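# Four arms sort stickered items into matching-color containers

## Task

Put every item into the container whose color is the same as the color of that item's sticker.

## Robot and tools

ROBOTS AND CAMERAS. Four identical i2rt Big YAM arms, arm1, arm2, arm3 and arm4. Each has six revolute joints, a two-finger gripper and a wrist camera (arm1_cam_wrist to arm4_cam_wrist). Four fixed room cameras also watch: cam_room_a1, cam_room_a2, cam_room_b1, cam_room_b2. The hand reaches roughly 1.0 m from the joint1 axis. Each foot (base_link) looks along its own +x. Calibrated feet in the scene frame (metres, quaternion w,x,y,z): arm1 (-0.644, +1.377, +0.914) q(+0.682, +0.007, +0.004, +0.731); arm2 (-0.655, -0.555, +0.928) q(+0.747, +0.002, +0.000, -0.665); arm3 (+0.651, -1.332, +0.868) q(+0.663, -0.004, -0.006, -0.748); arm4 (+0.648, +0.477, +0.879) q(+0.687, +0.001, +0.003, +0.727).

FRAME. One shared scene frame: origin on the floor, +z up, metres. "hand" is the point midway between the finger pads, about 1 cm behind the tips. The fingers point along the hand's +z and separate along its y. Printed hand positions can be off, more so at long reach. hand_target is the hand pose the currently held joint targets would give.

move. Optional keys arm1, arm2, arm3, arm4 (each a separate object for that arm only) and cameras. An arm left out gets nothing new but may still be driving toward earlier targets. In an arm's object:
- joints: absolute targets by name. joint1_rad -2.879..2.879 (base yaw, positive counter-clockwise from above, 0 = along the foot's +x); joint2_rad 0..3.141 (shoulder, 0 = upper arm back and level, larger lifts it up then forward); joint3_rad 0..3.019 (elbow, 0 = folded); joint4_rad -1.692..1.57 (hand pitch, positive tips fingers up); joint5_rad -1.57..1.57 (hand sideways, positive to the arm's right); joint6_rad -2.094..2.094 (roll, positive clockwise viewed from behind the hand); gripper_m 0..0.093, the fingertip gap in metres. Joints move at unequal rates, so the hand may sweep wide between postures.
- target: seven numbers [x, y, z, qw, qx, qy, qz], an absolute hand pose in the scene frame (metres), reached by a straight path starting at hand_target. When target is present, joints may hold only gripper_m.
- speed: top path speed in m/s, 0.002..0.5, default 0.25; rotation is capped at twice this in rad/s. Only allowed alongside target.
All motions in one call begin together; all hand paths finish together, paced by the slowest. A path lasts 0.5 to 10 s and a call at most 15 s. Each control step clips the commanded pose to within 100 mm and 20 degrees of the measured hand, then solves damped IK (position preferred). Expect a centimetre or more of error, lag, and overshoot of speed near full stretch. Paths ignore obstacles and other arms. cameras: list of names or "all"; omitted/null means all, [] means none; an unknown name invalidates the call. Unknown keys make a call invalid; out-of-range values get it refused. A refusal (or a stop blocking the request) cancels the remaining move, wait and finished_scene calls of that reply; an invalid call does not.

RESULTS. "move: arm1 done; arm2 time_out" summarizes each arm sent a motion. joint_status and hand_status give the outcome per motion: done (joint tolerances ±0.045, ±0.14, ±0.09, ±0.055, ±0.03, ±0.035 rad, gripper ±0.003 m); off_target (rested away, may still push); time_out (each joint now holds a target near where it stopped and keeps pushing; on_its_own lists those not yet there, and "held at" is a target, not a reading; send reported positions to relax it); not_followed (a self/inter-arm clearance check blocked it, flagged as "joint command not followed" or "pose unreachable"; the arm may keep trying). "as last shown" marks arms not named in the call; their status reads "not commanded". The pictures line orders the images. Joint velocities are rad/s (gripper m/s); "within noise" means still. Joint torques (N m, arm joints only) include gravity and have per-arm offset and noise; joints 3 and 4 wrap at ±28. MOTOR HOT appears at 85 °C; at 100 °C an OVER-TEMPERATURE FAULT drops the arm and gripper for 30-60 s or more, and keys then read limit_stop_at_motor_heat, so resend them afterwards.

GRIPPER. While clamping a hard part, gripper_m may read up to 0.005 m under its width (or up to 0.002 m over). Closed empty reads 0.000-0.003. Free-air readings run up to 0.003 m wide. Slightly below first-contact width the hold is gentle; about 0.005 m below it (more for soft, small or round items) full force, roughly 50-64 N per pad. To release, command a gap well above the reading.

OTHER TOOLS. wait {seconds 0..10, cameras}: no new command, returns full state. zoom_image {camera, region [x0, y0, x1, y1] pixels from top-left, at most 504x504}: only for cameras in the newest images. read_manual {section "licences"}: licence text only. finished_scene {scene: current scene number}: ends the scene irreversibly; the goal must hold with the arms idle.

AVOID. Knocking items out of the work area or onto the floor; dropping or releasing items while they move; slams and hard hits; robot-to-robot presses, including one gripper closing on another's fingers (fingers, housings and wrist cameras can still collide despite the check); long hard pushing, holding loads or staying stretched out, which heats motors. Arms do not stop on contact. Loose objects may occasionally get nudged by outside forces, so recheck them.

Each tool is called as a command line: name --argument value for each argument, lists and objects as JSON in quotes; but a table of rows of numbers goes row by row, as --pt "numbers of a row", without its own name.

## Session

move

Scene clock: 0.00 s.
Joint torques (N m): no reading
Motor temperatures (°C): arm1=[22 24 25 23 21 21 21] | arm2=[24 24 24 22 22 20 23] | arm3=[24 24 23 24 24 23 23] | arm4=[23 21 22 22 25 21 24]
Heat: arm1: hottest joint3_rad 25 °C; arm2: hottest joint1_rad 24 °C; arm3: hottest joint1_rad 24 °C; arm4: hottest joint5_rad 25 °C.
Joint velocities: within noise
arm1.joint_positions: joint1_rad=-0.126 joint2_rad=+0.534 joint3_rad=+1.403 joint4_rad=-1.611 joint5_rad=-0.026 joint6_rad=-0.127 gripper_m=+0.09396
arm1.joint_status: not commanded
arm1.hand: x=-0.6307 y=+1.5344 z=+1.4214 quat_wxyz=(-0.298, +0.671, -0.622, -0.272) (m; scene frame)
arm1.hand_target: x=-0.6306 y=+1.5327 z=+1.4326 quat_wxyz=(-0.308, +0.666, -0.618, -0.280) (m; scene frame)
arm1.hand_status: not commanded
arm2.joint_positions: joint1_rad=-0.045 joint2_rad=+0.390 joint3_rad=+1.428 joint4_rad=-1.186 joint5_rad=+0.166 joint6_rad=-0.774 gripper_m=+0.09396
arm2.joint_status: not commanded
arm2.hand: x=-0.6756 y=-0.6916 z=+1.5578 quat_wxyz=(-0.217, -0.319, -0.688, +0.615) (m; scene frame)
arm2.hand_target: x=-0.6760 y=-0.6854 z=+1.5652 quat_wxyz=(-0.221, -0.317, -0.681, +0.622) (m; scene frame)
arm2.hand_status: not commanded
arm3.joint_positions: joint1_rad=+0.075 joint2_rad=+0.276 joint3_rad=+1.523 joint4_rad=-1.599 joint5_rad=-0.185 joint6_rad=-0.597 gripper_m=+0.09396
arm3.joint_status: not commanded
arm3.hand: x=+0.6803 y=-1.3506 z=+1.4452 quat_wxyz=(-0.326, -0.350, -0.735, +0.481) (m; scene frame)
arm3.hand_target: x=+0.6804 y=-1.3484 z=+1.4507 quat_wxyz=(-0.328, -0.347, -0.731, +0.487) (m; scene frame)
arm3.hand_status: not commanded
arm4.joint_positions: joint1_rad=+0.109 joint2_rad=+0.555 joint3_rad=+1.556 joint4_rad=-1.251 joint5_rad=+0.178 joint6_rad=-0.775 gripper_m=+0.09396
arm4.joint_status: not commanded
arm4.hand: x=+0.6522 y=+0.6599 z=+1.5276 quat_wxyz=(-0.572, +0.731, -0.297, -0.221) (m; scene frame)
arm4.hand_target: x=+0.6531 y=+0.6547 z=+1.5360 quat_wxyz=(-0.580, +0.725, -0.296, -0.226) (m; scene frame)
arm4.hand_status: not commanded
pictures: arm1_cam_wrist, arm2_cam_wrist, arm3_cam_wrist, arm4_cam_wrist, cam_room_a1, cam_room_a2, cam_room_b1, cam_room_b2
Images, in order (width x height): arm1_cam_wrist 672x504, arm2_cam_wrist 672x504, arm3_cam_wrist 672x504, arm4_cam_wrist 672x504, cam_room_a1 672x504, cam_room_a2 672x504, cam_room_b1 672x504, cam_room_b2 672x504.

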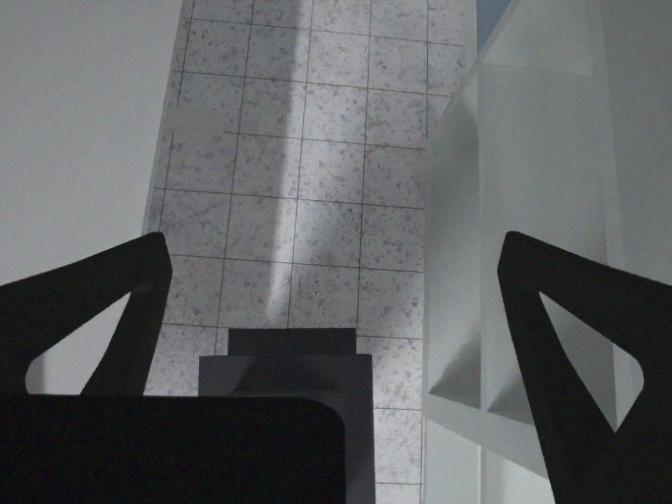

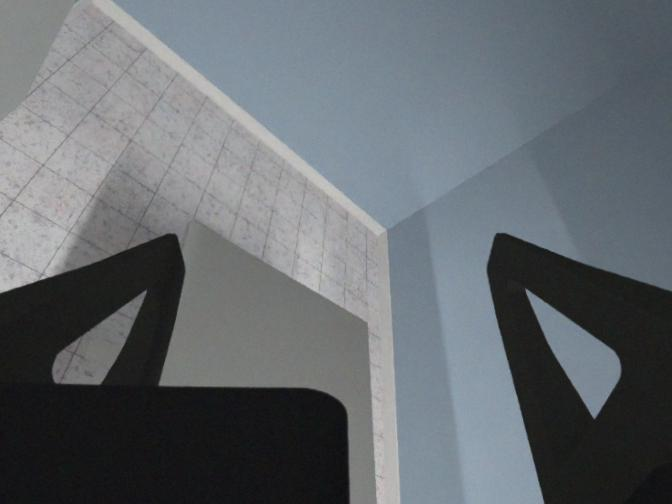

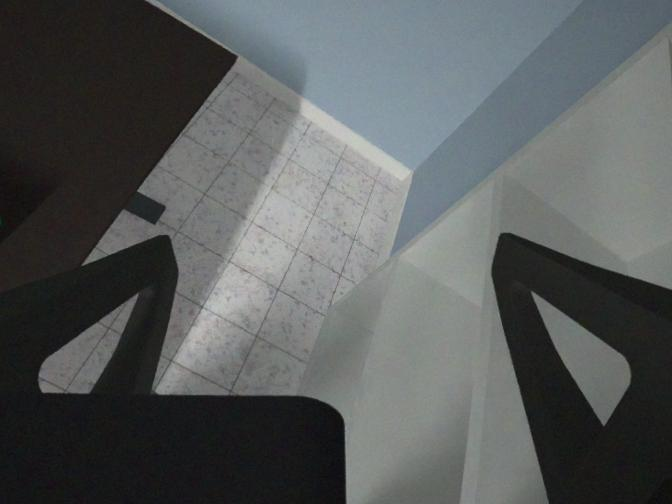

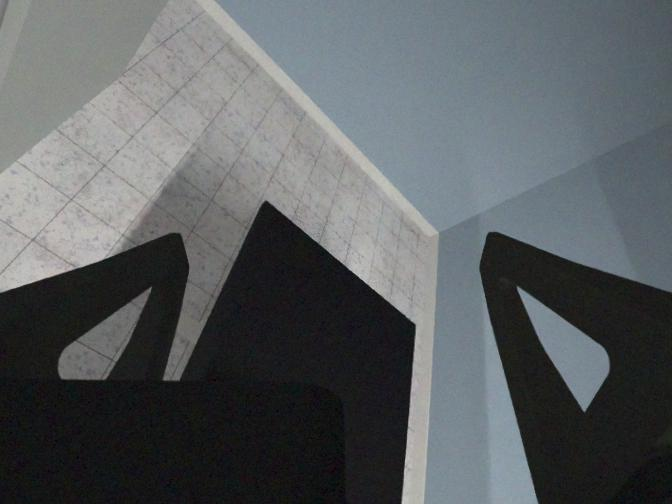

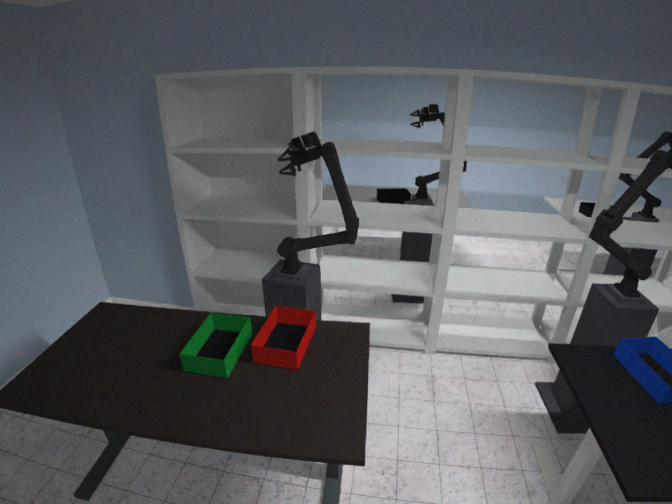

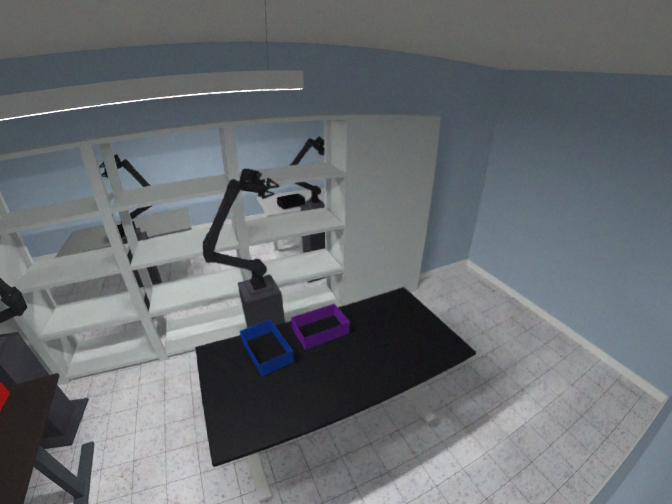

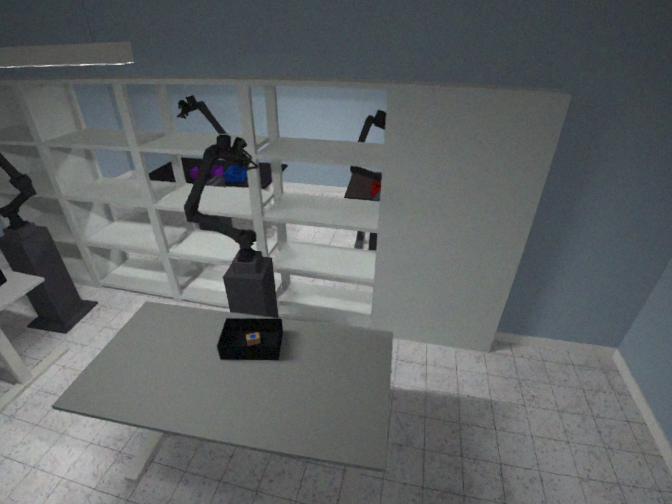

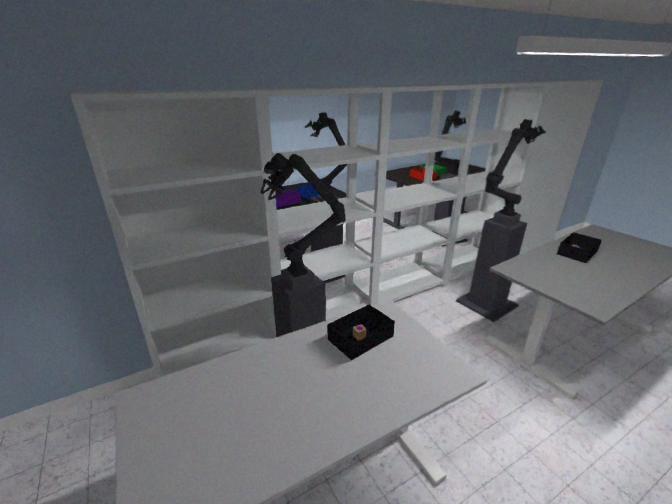

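zoom_image --camera "cam_room_b2" --region '[200, 80, 620, 395]'

zoom_image --camera "cam_room_b1" --region '[0, 80, 420, 395]'

zoom_image --camera "cam_room_a1" --region '[200, 60, 672, 414]'

zoom_image --camera "cam_room_a2" --region '[0, 100, 480, 460]'

zoom_image --camera "cam_room_b2" --region '[300, 290, 420, 380]'

zoom_image --camera "cam_room_b1" --region '[200, 300, 300, 375]'

Scaled by 1.200.

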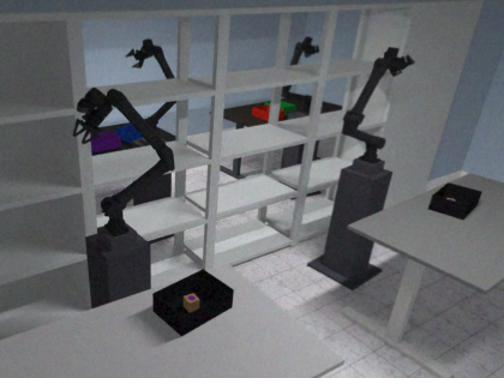

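Scaled by 1.200.

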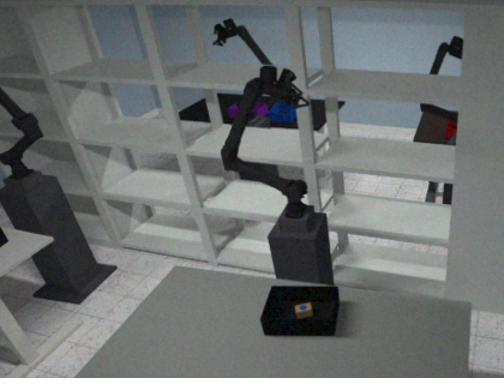

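Scaled by 1.068.

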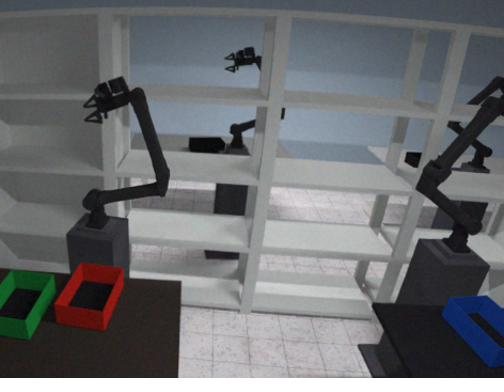

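Scaled by 1.050.

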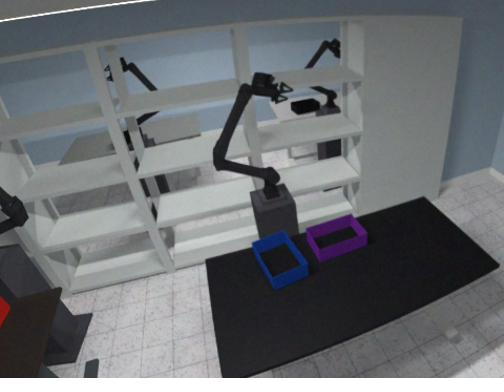

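Scaled by 4.200.

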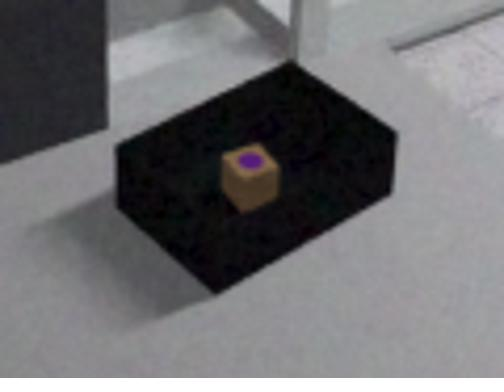

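Scaled by 5.040.

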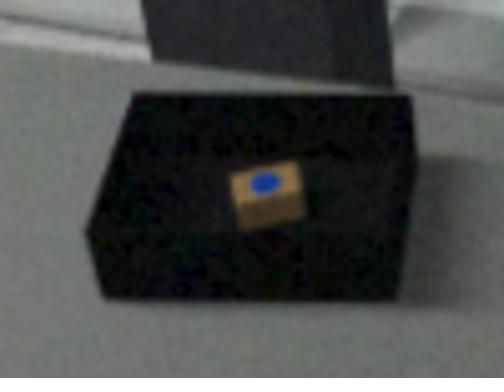

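move --arm1 '{"joints":{"joint1_rad":1.5,"joint2_rad":0.9,"joint3_rad":1.3,"joint4_rad":-1.6,"joint5_rad":0,"joint6_rad":0}}' --arm2 '{"joints":{"joint1_rad":-1.684,"joint2_rad":0.9,"joint3_rad":1.3,"joint4_rad":-1.6,"joint5_rad":0,"joint6_rad":0}}' --arm4 '{"joints":{"joint1_rad":-1.63,"joint2_rad":0.9,"joint3_rad":1.3,"joint4_rad":-1.6,"joint5_rad":0,"joint6_rad":0}}'

Scene clock: 54.30 s.
Joint torques (N m): arm1=[-1.03 -1.79 12.31 1.39 0.12 0.08] | arm2=[0.32 -5.95 11.47 0.94 -0.03 0.2] | arm3=[1.26 10.23 5.3 1.96 -0.05 -0.01] | arm4=[0.67 -4.31 10.52 0.2 0.03 0.15]
Motor temperatures (°C): arm1=[22 24 29 24 21 21 21] | arm2=[24 25 27 23 22 20 23] | arm3=[24 25 24 24 24 23 23] | arm4=[23 22 26 22 25 21 24]
Heat: arm1: hottest joint3_rad 29 °C; arm2: hottest joint3_rad 27 °C; arm3: hottest joint2_rad 25 °C; arm4: hottest joint3_rad 26 °C.
move: arm1 done; arm2 done; arm4 done
Joint velocities: within noise
arm1.joint_positions: joint1_rad=+1.495 joint2_rad=+0.911 joint3_rad=+1.279 joint4_rad=-1.607 joint5_rad=-0.002 joint6_rad=-0.007 gripper_m=+0.09398
arm1.joint_status: all done
arm1.hand: x=-0.9176 y=+1.3785 z=+1.2946 quat_wxyz=(-0.002, +0.985, +0.000, -0.173) (m; scene frame)
arm1.hand_target: x=-0.9182 y=+1.3773 z=+1.3073 quat_wxyz=(-0.001, +0.981, -0.001, -0.192) (m; scene frame)
arm1.hand_status: not commanded
arm2.joint_positions: joint1_rad=-1.680 joint2_rad=+0.911 joint3_rad=+1.295 joint4_rad=-1.587 joint5_rad=+0.001 joint6_rad=-0.013 gripper_m=+0.09398
arm2.joint_status: all done
arm2.hand: x=-0.9418 y=-0.5580 z=+1.3125 quat_wxyz=(+0.003, -0.983, -0.010, +0.182) (m; scene frame)
arm2.hand_target: x=-0.9364 y=-0.5571 z=+1.3166 quat_wxyz=(+0.001, -0.983, -0.002, +0.184) (m; scene frame)
arm2.hand_status: not commanded
arm3: as last shown
arm4.joint_positions: joint1_rad=-1.626 joint2_rad=+0.904 joint3_rad=+1.271 joint4_rad=-1.588 joint5_rad=+0.001 joint6_rad=-0.013 gripper_m=+0.09398
arm4.joint_status: all done
arm4.hand: x=+0.9314 y=+0.4782 z=+1.2541 quat_wxyz=(-0.172, +0.007, -0.985, +0.003) (m; scene frame)
arm4.hand_target: x=+0.9302 y=+0.4776 z=+1.2668 quat_wxyz=(-0.182, -0.001, -0.983, +0.002) (m; scene frame)
arm4.hand_status: not commanded
pictures: arm1_cam_wrist, arm2_cam_wrist, arm3_cam_wrist, arm4_cam_wrist, cam_room_a1, cam_room_a2, cam_room_b1, cam_room_b2
Images, in order (width x height): arm1_cam_wrist 672x504, arm2_cam_wrist 672x504, arm3_cam_wrist 672x504, arm4_cam_wrist 672x504, cam_room_a1 672x504, cam_room_a2 672x504, cam_room_b1 672x504, cam_room_b2 672x504.

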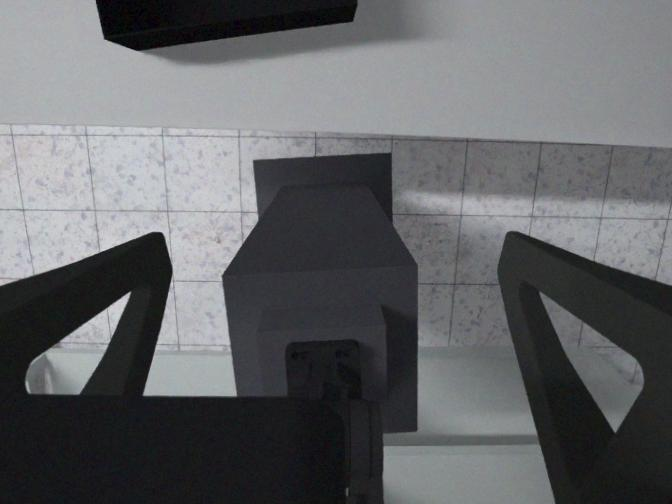

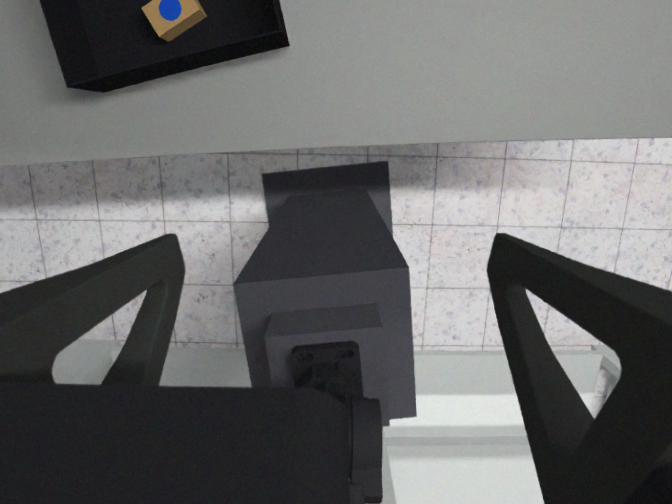

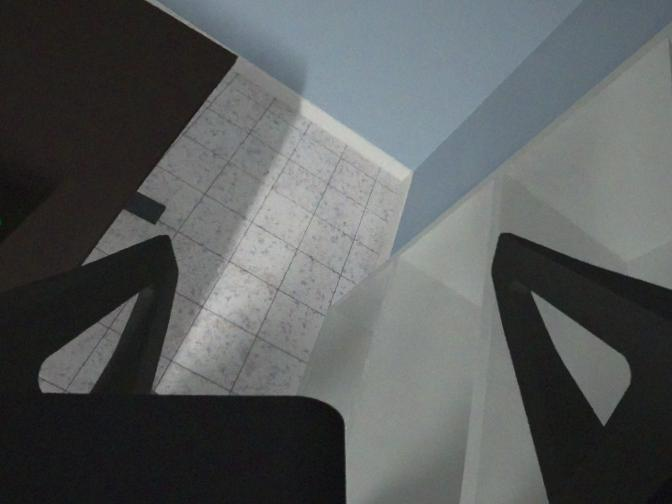

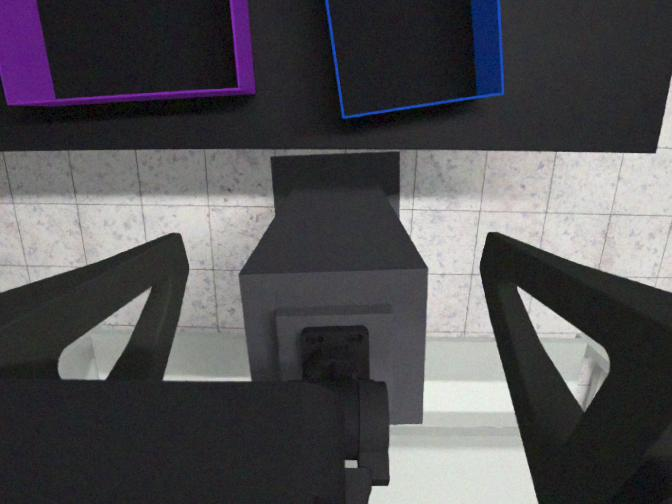

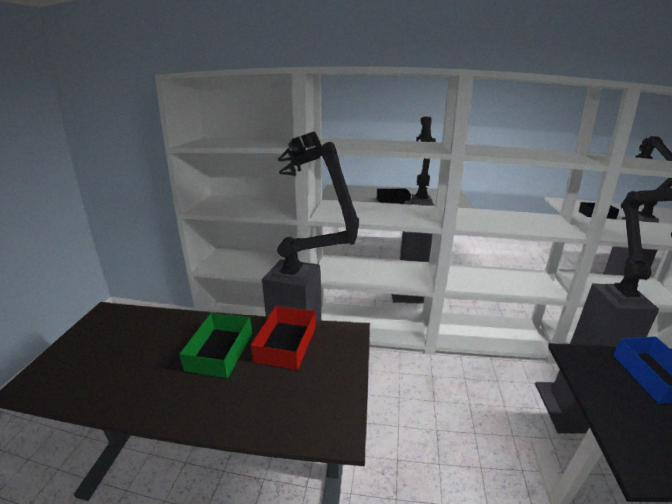

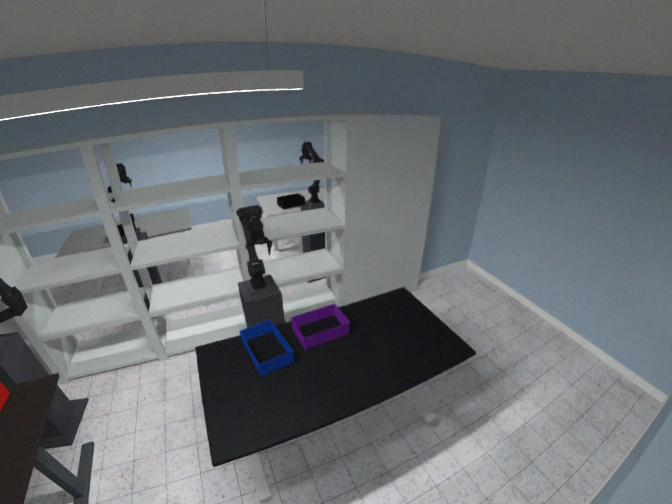

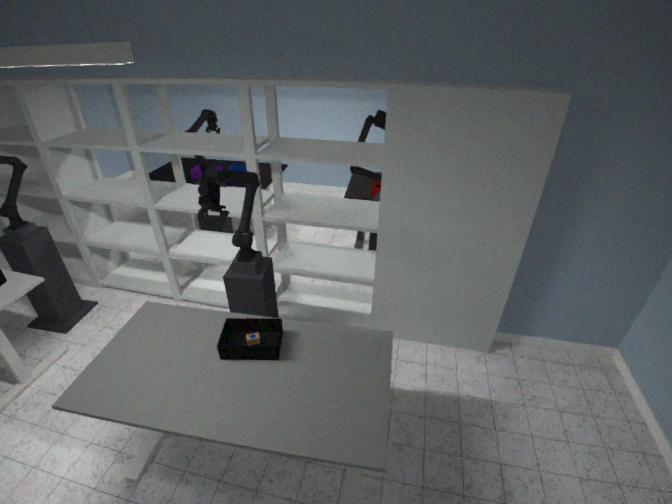

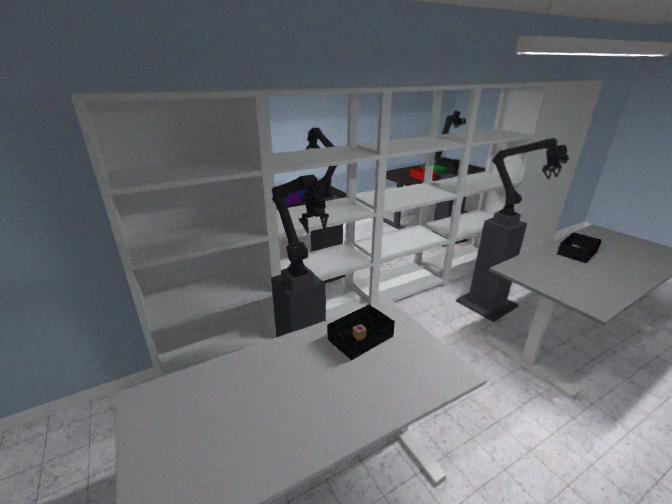

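move --arm1 '{"joints":{"joint4_rad":-1.0}}' --arm2 '{"joints":{"joint4_rad":-1.0}}' --arm4 '{"joints":{"joint4_rad":-1.0}}' --cameras '["arm1_cam_wrist","arm2_cam_wrist","arm4_cam_wrist"]'

move --arm1 '{"joints":{"joint4_rad":-1.3}}' --arm2 '{"joints":{"joint4_rad":-1.3}}' --arm4 '{"joints":{"joint4_rad":-1.3}}' --cameras '["arm1_cam_wrist","arm2_cam_wrist","arm4_cam_wrist"]'

Scene clock: 70.13 s.
Joint torques (N m): arm1=[-1.32 -2.55 13.03 2.29 0.09 0.12] | arm2=[0.38 -6.65 12.25 3.17 -0.04 0.2] | arm3=[1.08 10.05 5.35 1.96 -0.05 -0.02] | arm4=[0.62 -5.36 11.19 1.83 0.03 0.18]
Motor temperatures (°C): arm1=[22 24 30 23 21 21 21] | arm2=[24 25 28 22 22 20 23] | arm3=[24 25 24 24 24 23 23] | arm4=[23 22 27 22 24 21 24]
Heat: arm1: hottest joint3_rad 30 °C; arm2: hottest joint3_rad 28 °C; arm3: hottest joint2_rad 25 °C; arm4: hottest joint3_rad 27 °C.
move: arm1 done; arm2 done; arm4 done
Joint velocities: within noise
arm1.joint_positions: joint1_rad=+1.495 joint2_rad=+0.911 joint3_rad=+1.279 joint4_rad=-1.022 joint5_rad=-0.002 joint6_rad=-0.007 gripper_m=+0.09398
arm1.joint_status: all done
arm1.hand: x=-1.0314 y=+1.3791 z=+1.3791 quat_wxyz=(-0.004, +0.893, +0.001, -0.449) (m; scene frame)
arm1.hand_target: x=-1.0307 y=+1.3773 z=+1.3992 quat_wxyz=(-0.002, +0.881, +0.000, -0.473) (m; scene frame)
arm1.hand_status: not commanded
arm2.joint_positions: joint1_rad=-1.680 joint2_rad=+0.910 joint3_rad=+1.295 joint4_rad=-1.019 joint5_rad=+0.001 joint6_rad=-0.013 gripper_m=+0.09398
arm2.joint_status: all done
arm2.hand: x=-1.0510 y=-0.5591 z=+1.3963 quat_wxyz=(+0.003, -0.893, -0.010, +0.450) (m; scene frame)
arm2.hand_target: x=-1.0503 y=-0.5578 z=+1.4066 quat_wxyz=(+0.001, -0.885, -0.002, +0.466) (m; scene frame)
arm2.hand_status: not commanded
arm3: as last shown
arm4.joint_positions: joint1_rad=-1.626 joint2_rad=+0.904 joint3_rad=+1.271 joint4_rad=-1.018 joint5_rad=+0.001 joint6_rad=-0.013 gripper_m=+0.09398
arm4.joint_status: all done
arm4.hand: x=+1.0431 y=+0.4786 z=+1.3355 quat_wxyz=(-0.442, +0.007, -0.897, +0.005) (m; scene frame)
arm4.hand_target: x=+1.0445 y=+0.4776 z=+1.3565 quat_wxyz=(-0.465, +0.000, -0.886, +0.002) (m; scene frame)
arm4.hand_status: not commanded
pictures: arm1_cam_wrist, arm2_cam_wrist, arm4_cam_wrist
Images, in order (width x height): arm1_cam_wrist 672x504, arm2_cam_wrist 672x504, arm4_cam_wrist 672x504.

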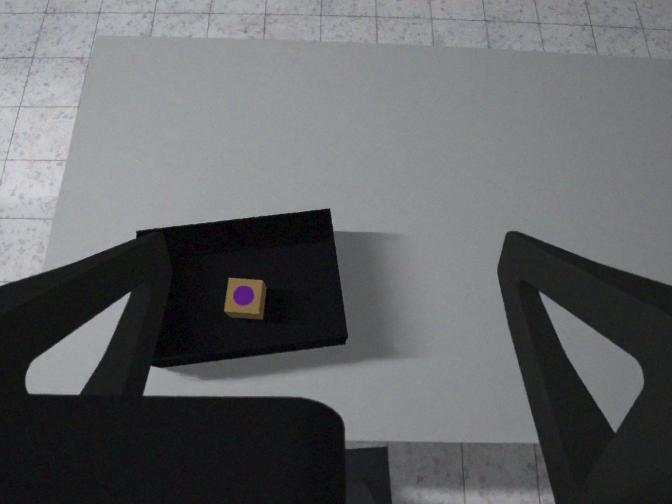

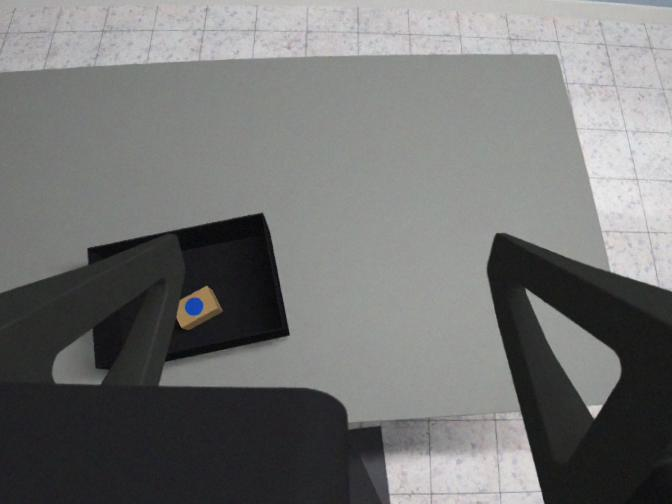

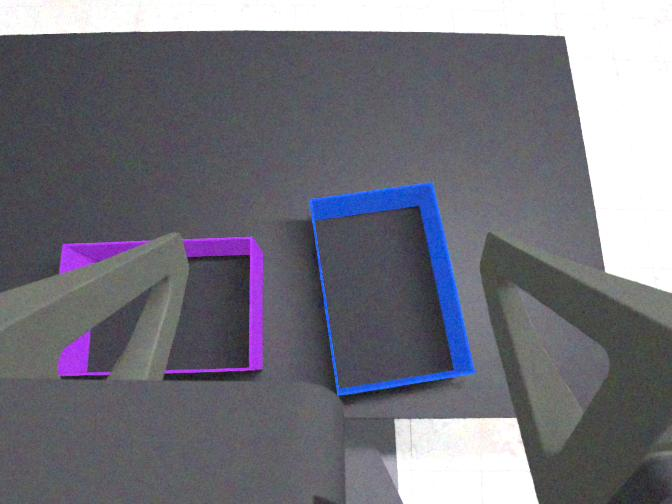

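Scene clock: 71.13 s.
Joint torques (N m): arm1=[-0.79 -2.14 12.86 0.87 0.1 0.12] | arm2=[0.38 -6.3 11.93 1.48 -0.04 0.2] | arm3=[1.26 10.05 5.35 1.92 -0.05 -0.01] | arm4=[0.5 -5.13 10.71 0.57 0.04 0.18]
Motor temperatures (°C): arm1=[22 24 30 23 21 21 21] | arm2=[24 25 28 22 22 20 23] | arm3=[24 25 24 24 24 23 23] | arm4=[23 22 27 22 24 21 24]
Heat: arm1: hottest joint3_rad 30 °C; arm2: hottest joint3_rad 28 °C; arm3: hottest joint2_rad 25 °C; arm4: hottest joint3_rad 27 °C.
move: arm1 done; arm2 done; arm4 done
Joint velocities: within noise
arm1.joint_positions: joint1_rad=+1.495 joint2_rad=+0.910 joint3_rad=+1.279 joint4_rad=-1.289 joint5_rad=-0.002 joint6_rad=-0.007 gripper_m=+0.09398
arm1.joint_status: all done
arm1.hand: x=-0.9855 y=+1.3789 z=+1.3323 quat_wxyz=(-0.003, +0.945, +0.001, -0.326) (m; scene frame)
arm1.hand_target: x=-0.9813 y=+1.3773 z=+1.3448 quat_wxyz=(-0.001, +0.942, +0.000, -0.336) (m; scene frame)
arm1.hand_status: not commanded
arm2.joint_positions: joint1_rad=-1.680 joint2_rad=+0.910 joint3_rad=+1.295 joint4_rad=-1.286 joint5_rad=+0.001 joint6_rad=-0.013 gripper_m=+0.09398
arm2.joint_status: all done
arm2.hand: x=-1.0055 y=-0.5586 z=+1.3494 quat_wxyz=(+0.003, -0.945, -0.010, +0.328) (m; scene frame)
arm2.hand_target: x=-1.0002 y=-0.5575 z=+1.3530 quat_wxyz=(+0.001, -0.945, -0.002, +0.328) (m; scene frame)
arm2.hand_status: not commanded
arm3: as last shown
arm4.joint_positions: joint1_rad=-1.626 joint2_rad=+0.904 joint3_rad=+1.271 joint4_rad=-1.288 joint5_rad=+0.001 joint6_rad=-0.013 gripper_m=+0.09398
arm4.joint_status: all done
arm4.hand: x=+0.9959 y=+0.4784 z=+1.2889 quat_wxyz=(-0.317, +0.007, -0.948, +0.004) (m; scene frame)
arm4.hand_target: x=+0.9941 y=+0.4775 z=+1.3030 quat_wxyz=(-0.327, -0.001, -0.945, +0.002) (m; scene frame)
arm4.hand_status: not commanded
pictures: arm1_cam_wrist, arm2_cam_wrist, arm4_cam_wrist
Images, in order (width x height): arm1_cam_wrist 672x504, arm2_cam_wrist 672x504, arm4_cam_wrist 672x504.

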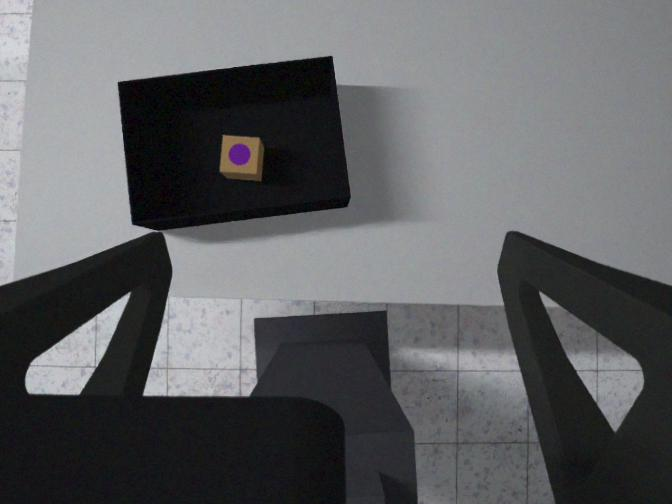

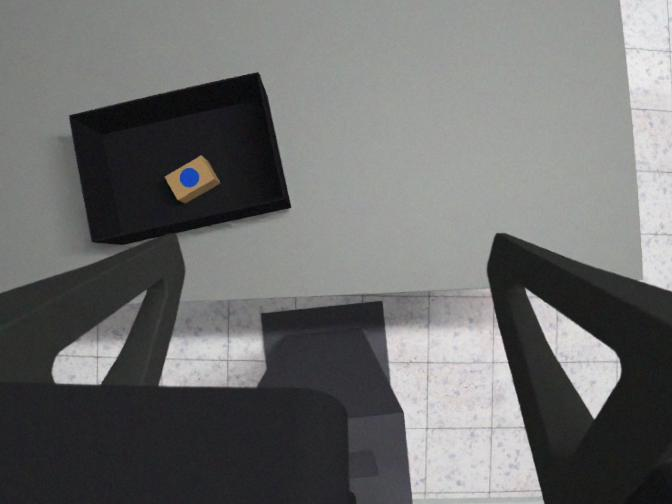

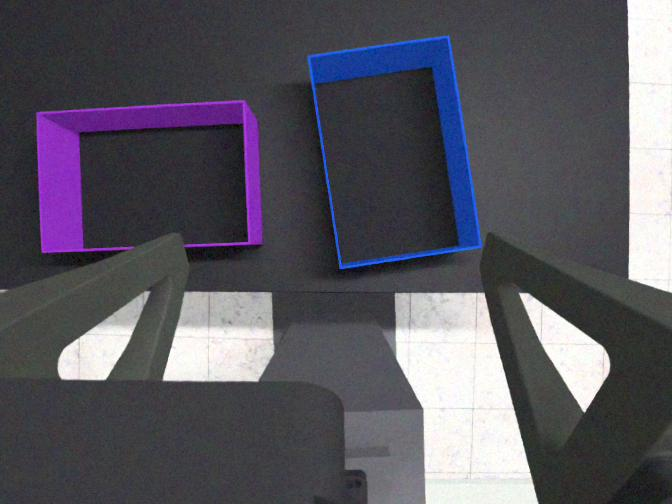

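move --arm1 '{"joints":{"joint1_rad":-2.1,"joint2_rad":0.3,"joint3_rad":0.9,"joint4_rad":-0.5}}' --arm2 '{"joints":{"joint1_rad":2.0,"joint2_rad":0.3,"joint3_rad":0.9,"joint4_rad":-0.5}}' --arm4 '{"joints":{"joint1_rad":1.3,"joint2_rad":0.3,"joint3_rad":0.9,"joint4_rad":-0.5}}'

Scene clock: 117.20 s.
Joint torques (N m): arm1=[-2.32 6.24 10.63 2.61 -0.03 0.09] | arm2=[1.03 3.02 9.74 3.37 0.05 0.2] | arm3=[1.14 10.05 5.34 1.95 -0.06 -0.01] | arm4=[0.85 4.01 8.13 2.07 0.12 0.18]
Motor temperatures (°C): arm1=[22 24 33 23 21 21 21] | arm2=[24 25 30 22 22 20 23] | arm3=[24 25 25 24 24 23 23] | arm4=[23 22 31 22 24 21 24]
Heat: arm1: hottest joint3_rad 33 °C; arm2: hottest joint3_rad 30 °C; arm3: hottest joint2_rad 25 °C; arm4: hottest joint3_rad 31 °C.
move: arm1 done; arm2 done; arm4 done
Joint velocities: within noise
arm1.joint_positions: joint1_rad=-2.094 joint2_rad=+0.289 joint3_rad=+0.896 joint4_rad=-0.524 joint5_rad=+0.002 joint6_rad=-0.006 gripper_m=+0.09402
arm1.joint_status: all done
arm1.hand: x=-0.4226 y=+1.2712 z=+1.4523 quat_wxyz=(-0.711, -0.151, -0.666, +0.169) (m; scene frame)
arm1.hand_target: x=-0.4203 y=+1.2688 z=+1.4579 quat_wxyz=(-0.717, -0.153, -0.659, +0.170) (m; scene frame)
arm1.hand_status: not commanded
arm2.joint_positions: joint1_rad=+1.996 joint2_rad=+0.296 joint3_rad=+0.912 joint4_rad=-0.521 joint5_rad=-0.001 joint6_rad=-0.013 gripper_m=+0.09403
arm2.joint_status: all done
arm2.hand: x=-0.4535 y=-0.4355 z=+1.4788 quat_wxyz=(-0.715, +0.184, -0.646, -0.195) (m; scene frame)
arm2.hand_target: x=-0.4506 y=-0.4328 z=+1.4764 quat_wxyz=(-0.715, +0.180, -0.645, -0.201) (m; scene frame)
arm2.hand_status: not commanded
arm3: as last shown
arm4.joint_positions: joint1_rad=+1.295 joint2_rad=+0.294 joint3_rad=+0.903 joint4_rad=-0.520 joint5_rad=-0.001 joint6_rad=-0.012 gripper_m=+0.09402
arm4.joint_status: all done
arm4.hand: x=+0.4187 y=+0.5312 z=+1.4257 quat_wxyz=(-0.084, +0.670, -0.071, -0.734) (m; scene frame)
arm4.hand_target: x=+0.4159 y=+0.5308 z=+1.4276 quat_wxyz=(-0.078, +0.665, -0.073, -0.739) (m; scene frame)
arm4.hand_status: not commanded
pictures: arm1_cam_wrist, arm2_cam_wrist, arm3_cam_wrist, arm4_cam_wrist, cam_room_a1, cam_room_a2, cam_room_b1, cam_room_b2
Images, in order (width x height): arm1_cam_wrist 672x504, arm2_cam_wrist 672x504, arm3_cam_wrist 672x504, arm4_cam_wrist 672x504, cam_room_a1 672x504, cam_room_a2 672x504, cam_room_b1 672x504, cam_room_b2 672x504.

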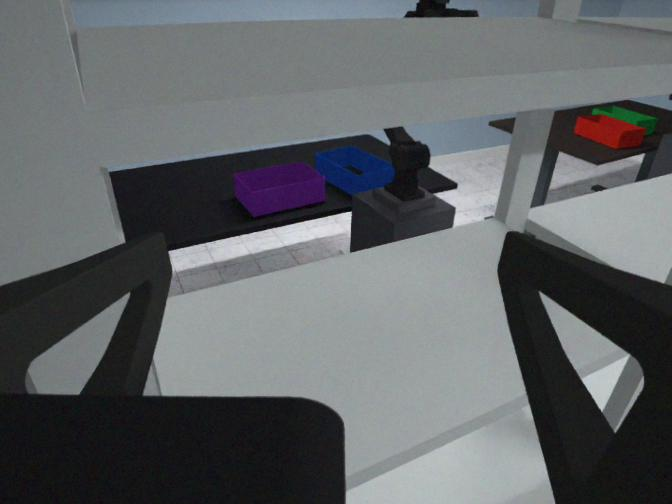

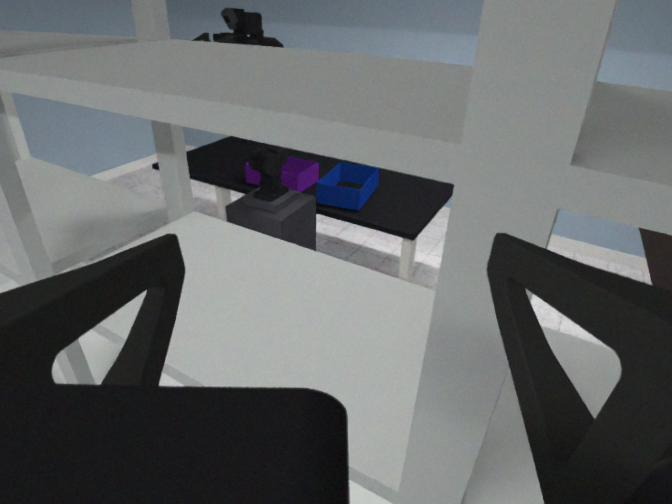

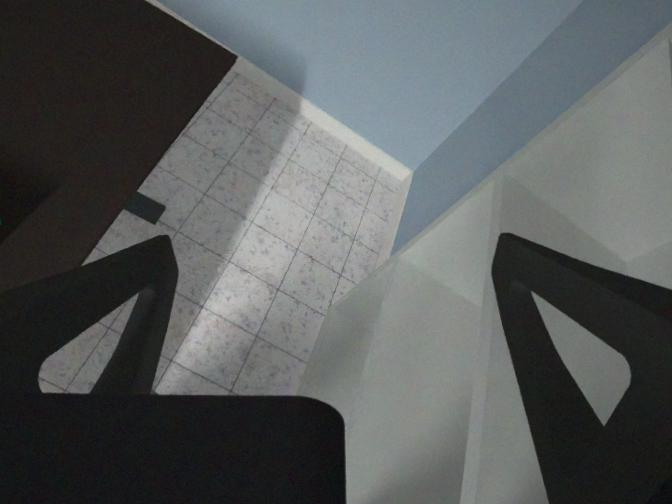

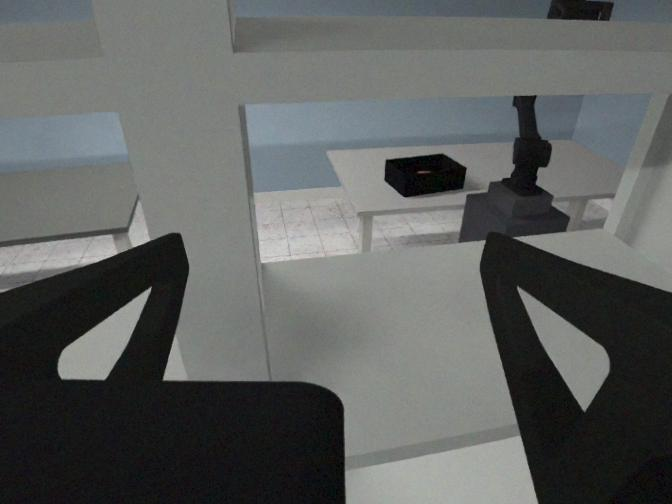

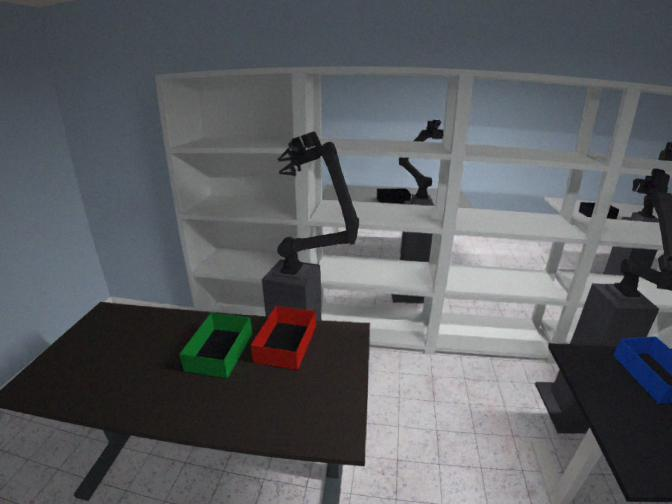

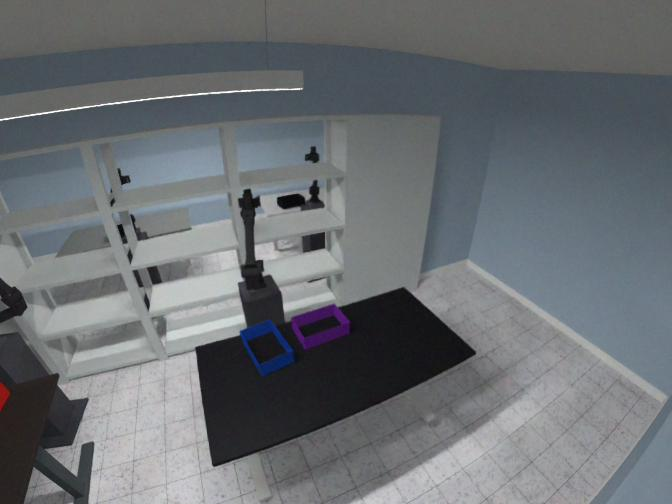

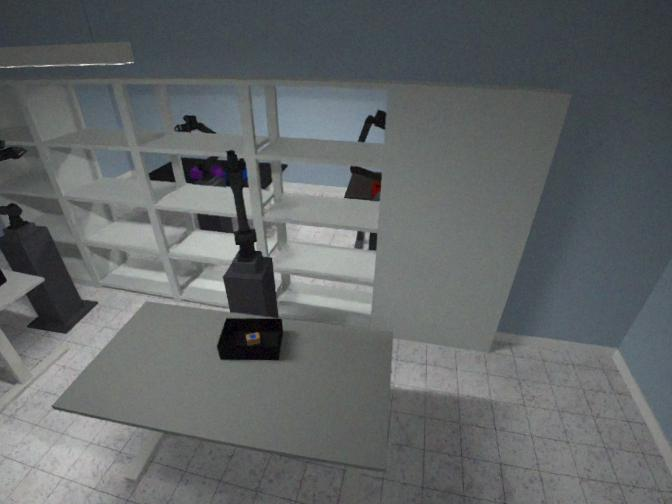

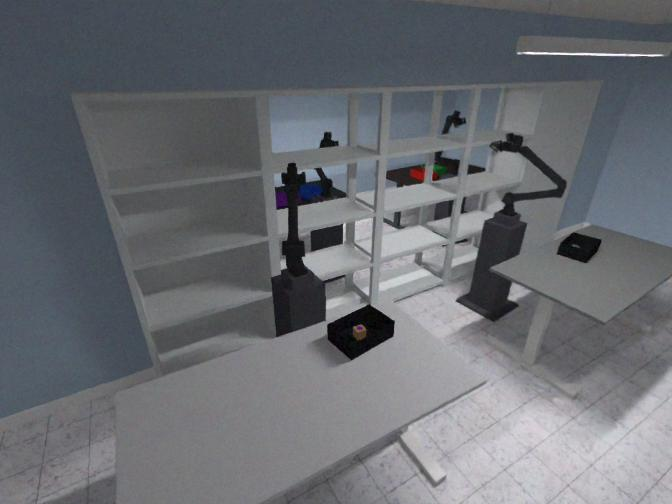

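move --arm1 '{"joints":{"joint1_rad":1.8,"joint2_rad":0.9,"joint3_rad":1.3,"joint4_rad":-1.3}}' --arm2 '{"joints":{"joint1_rad":-1.217,"joint2_rad":0.9,"joint3_rad":1.3,"joint4_rad":-1.3}}' --cameras '[]'

move --arm1 '{"target":[-1.137,1.227,1.05,0,-0.9459,0,0.3245]}' --arm2 '{"target":[-1.137,-0.799,1.05,-0.0812,-0.9157,-0.2368,0.3142]}' --cameras '["arm1_cam_wrist","arm2_cam_wrist","cam_room_b1","cam_room_b2"]'

Scene clock: 178.83 s.
Joint torques (N m): arm1=[-1.55 -2.26 15.49 0.99 0.09 0.07] | arm2=[0.62 -6.71 15.73 1.4 -0.08 0.19] | arm3=[1.26 10.05 5.35 1.99 -0.05 -0.02] | arm4=[0.97 4.13 8.14 2.07 0.11 0.16]
Motor temperatures (°C): arm1=[22 24 33 24 21 21 21] | arm2=[24 25 30 23 22 20 23] | arm3=[24 25 25 24 24 23 23] | arm4=[23 22 31 22 24 21 24]
Heat: arm1: hottest joint3_rad 33 °C; arm2: hottest joint3_rad 30 °C; arm3: hottest joint2_rad 25 °C; arm4: hottest joint3_rad 31 °C.
move: arm1 done; arm2 done
Joint velocities: within noise
arm1.joint_positions: joint1_rad=+1.796 joint2_rad=+0.914 joint3_rad=+1.250 joint4_rad=-1.289 joint5_rad=-0.002 joint6_rad=-0.005 gripper_m=+0.09402
arm1.joint_status: all done
arm1.hand: x=-0.9701 y=+1.2759 z=+1.3159 quat_wxyz=(+0.042, +0.940, +0.143, -0.307) (m; scene frame)
arm1.hand_target: x=-0.9664 y=+1.2755 z=+1.3443 quat_wxyz=(+0.047, +0.931, +0.141, -0.333) (m; scene frame)
arm1.hand_status: not commanded
arm2.joint_positions: joint1_rad=-1.215 joint2_rad=+0.912 joint3_rad=+1.251 joint4_rad=-1.287 joint5_rad=+0.002 joint6_rad=-0.012 gripper_m=+0.09407
arm2.joint_status: all done
arm2.hand: x=-0.9654 y=-0.7141 z=+1.3258 quat_wxyz=(-0.068, -0.925, -0.229, +0.297) (m; scene frame)
arm2.hand_target: x=-0.9629 y=-0.7123 z=+1.3526 quat_wxyz=(-0.075, -0.919, -0.221, +0.319) (m; scene frame)
arm2.hand_status: not commanded
arm3, arm4: as last shown
pictures: none
No camera images: "cameras" was empty.

Scene clock: 181.00 s.
Joint torques (N m): arm1=[-0.79 -9.52 10.82 2.11 0.25 0.12] | arm2=[-0.15 -13.8 10.56 2.76 -0.18 -0.07] | arm3=[1.32 9.99 5.35 1.94 -0.05 0] | arm4=[1.14 4.54 8.18 2.1 0.09 0.17]
Motor temperatures (°C): arm1=[22 24 33 24 21 21 21] | arm2=[24 25 30 23 22 20 23] | arm3=[24 25 25 24 24 23 23] | arm4=[23 22 31 22 24 21 24]
Heat: arm1: hottest joint3_rad 33 °C; arm2: hottest joint3_rad 30 °C; arm3: hottest joint2_rad 25 °C; arm4: hottest joint3_rad 31 °C.
move: arm1 off_target; arm2 done
Joint velocities: within noise
arm1.joint_positions: joint1_rad=+1.857 joint2_rad=+1.459 joint3_rad=+0.929 joint4_rad=-0.463 joint5_rad=+0.212 joint6_rad=+0.290 gripper_m=+0.09402
arm1.joint_status: not commanded
arm1.hand: x=-1.1317 y=+1.2346 z=+1.0397 quat_wxyz=(-0.008, +0.951, +0.001, -0.308) (m; scene frame)
arm1.hand_target: x=-1.1368 y=+1.2271 z=+1.0501 quat_wxyz=(+0.000, +0.946, +0.000, -0.324) (m; scene frame)
arm1.hand_status: off_target (0.014 m and 2.2 deg from the pose sent, 0.318 m and 17.2 deg at the start)
arm2.joint_positions: joint1_rad=-1.219 joint2_rad=+1.486 joint3_rad=+0.957 joint4_rad=-0.386 joint5_rad=-0.027 joint6_rad=-0.022 gripper_m=+0.09407
arm2.joint_status: not commanded
arm2.hand: x=-1.1325 y=-0.8019 z=+1.0522 quat_wxyz=(-0.083, -0.918, -0.234, +0.310) (m; scene frame)
arm2.hand_target: x=-1.1370 y=-0.7989 z=+1.0502 quat_wxyz=(-0.081, -0.916, -0.237, +0.314) (m; scene frame)
arm2.hand_status: done (0.006 m and 0.6 deg from the pose sent, 0.336 m and 2.8 deg at the start)
arm3, arm4: as last shown
pictures: arm1_cam_wrist, arm2_cam_wrist, cam_room_b1, cam_room_b2
Images, in order (width x height): arm1_cam_wrist 672x504, arm2_cam_wrist 672x504, cam_room_b1 672x504, cam_room_b2 672x504.

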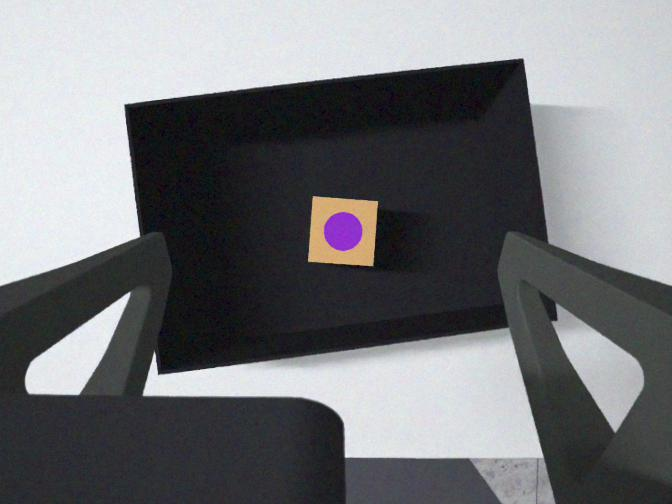

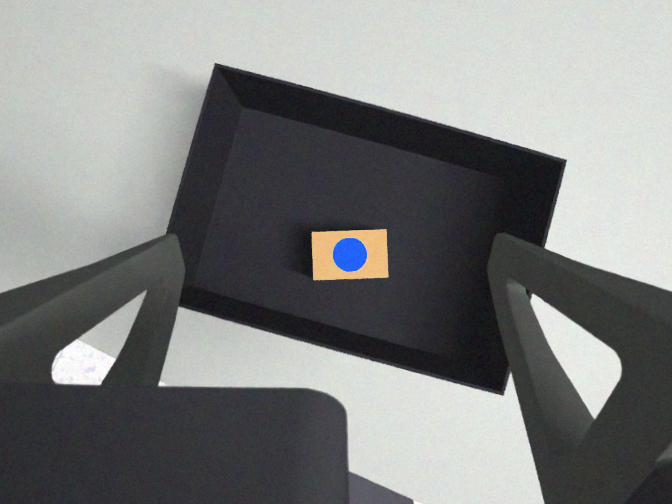

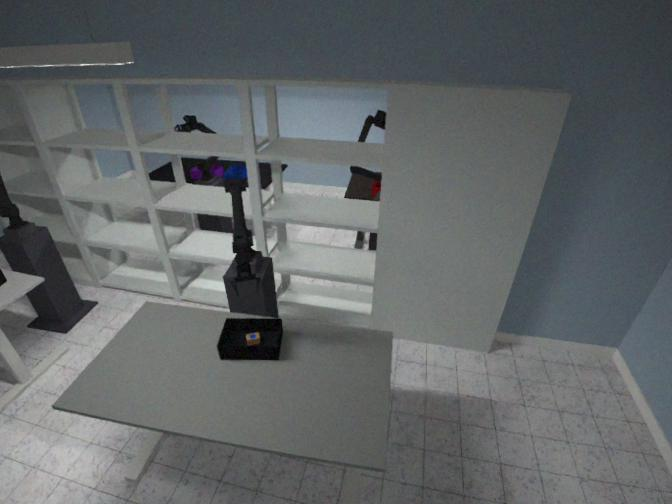

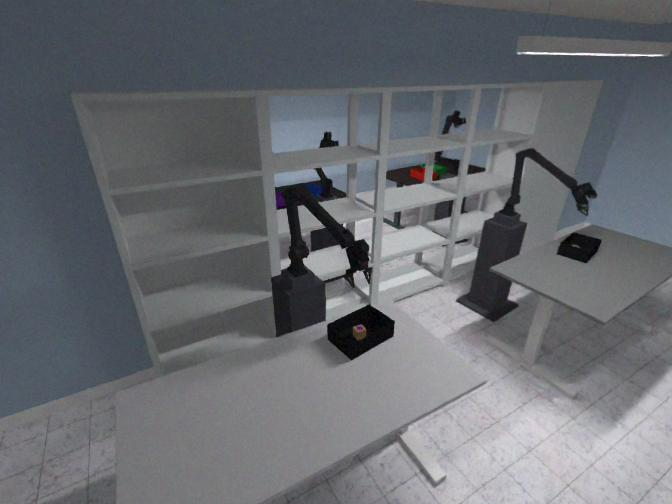

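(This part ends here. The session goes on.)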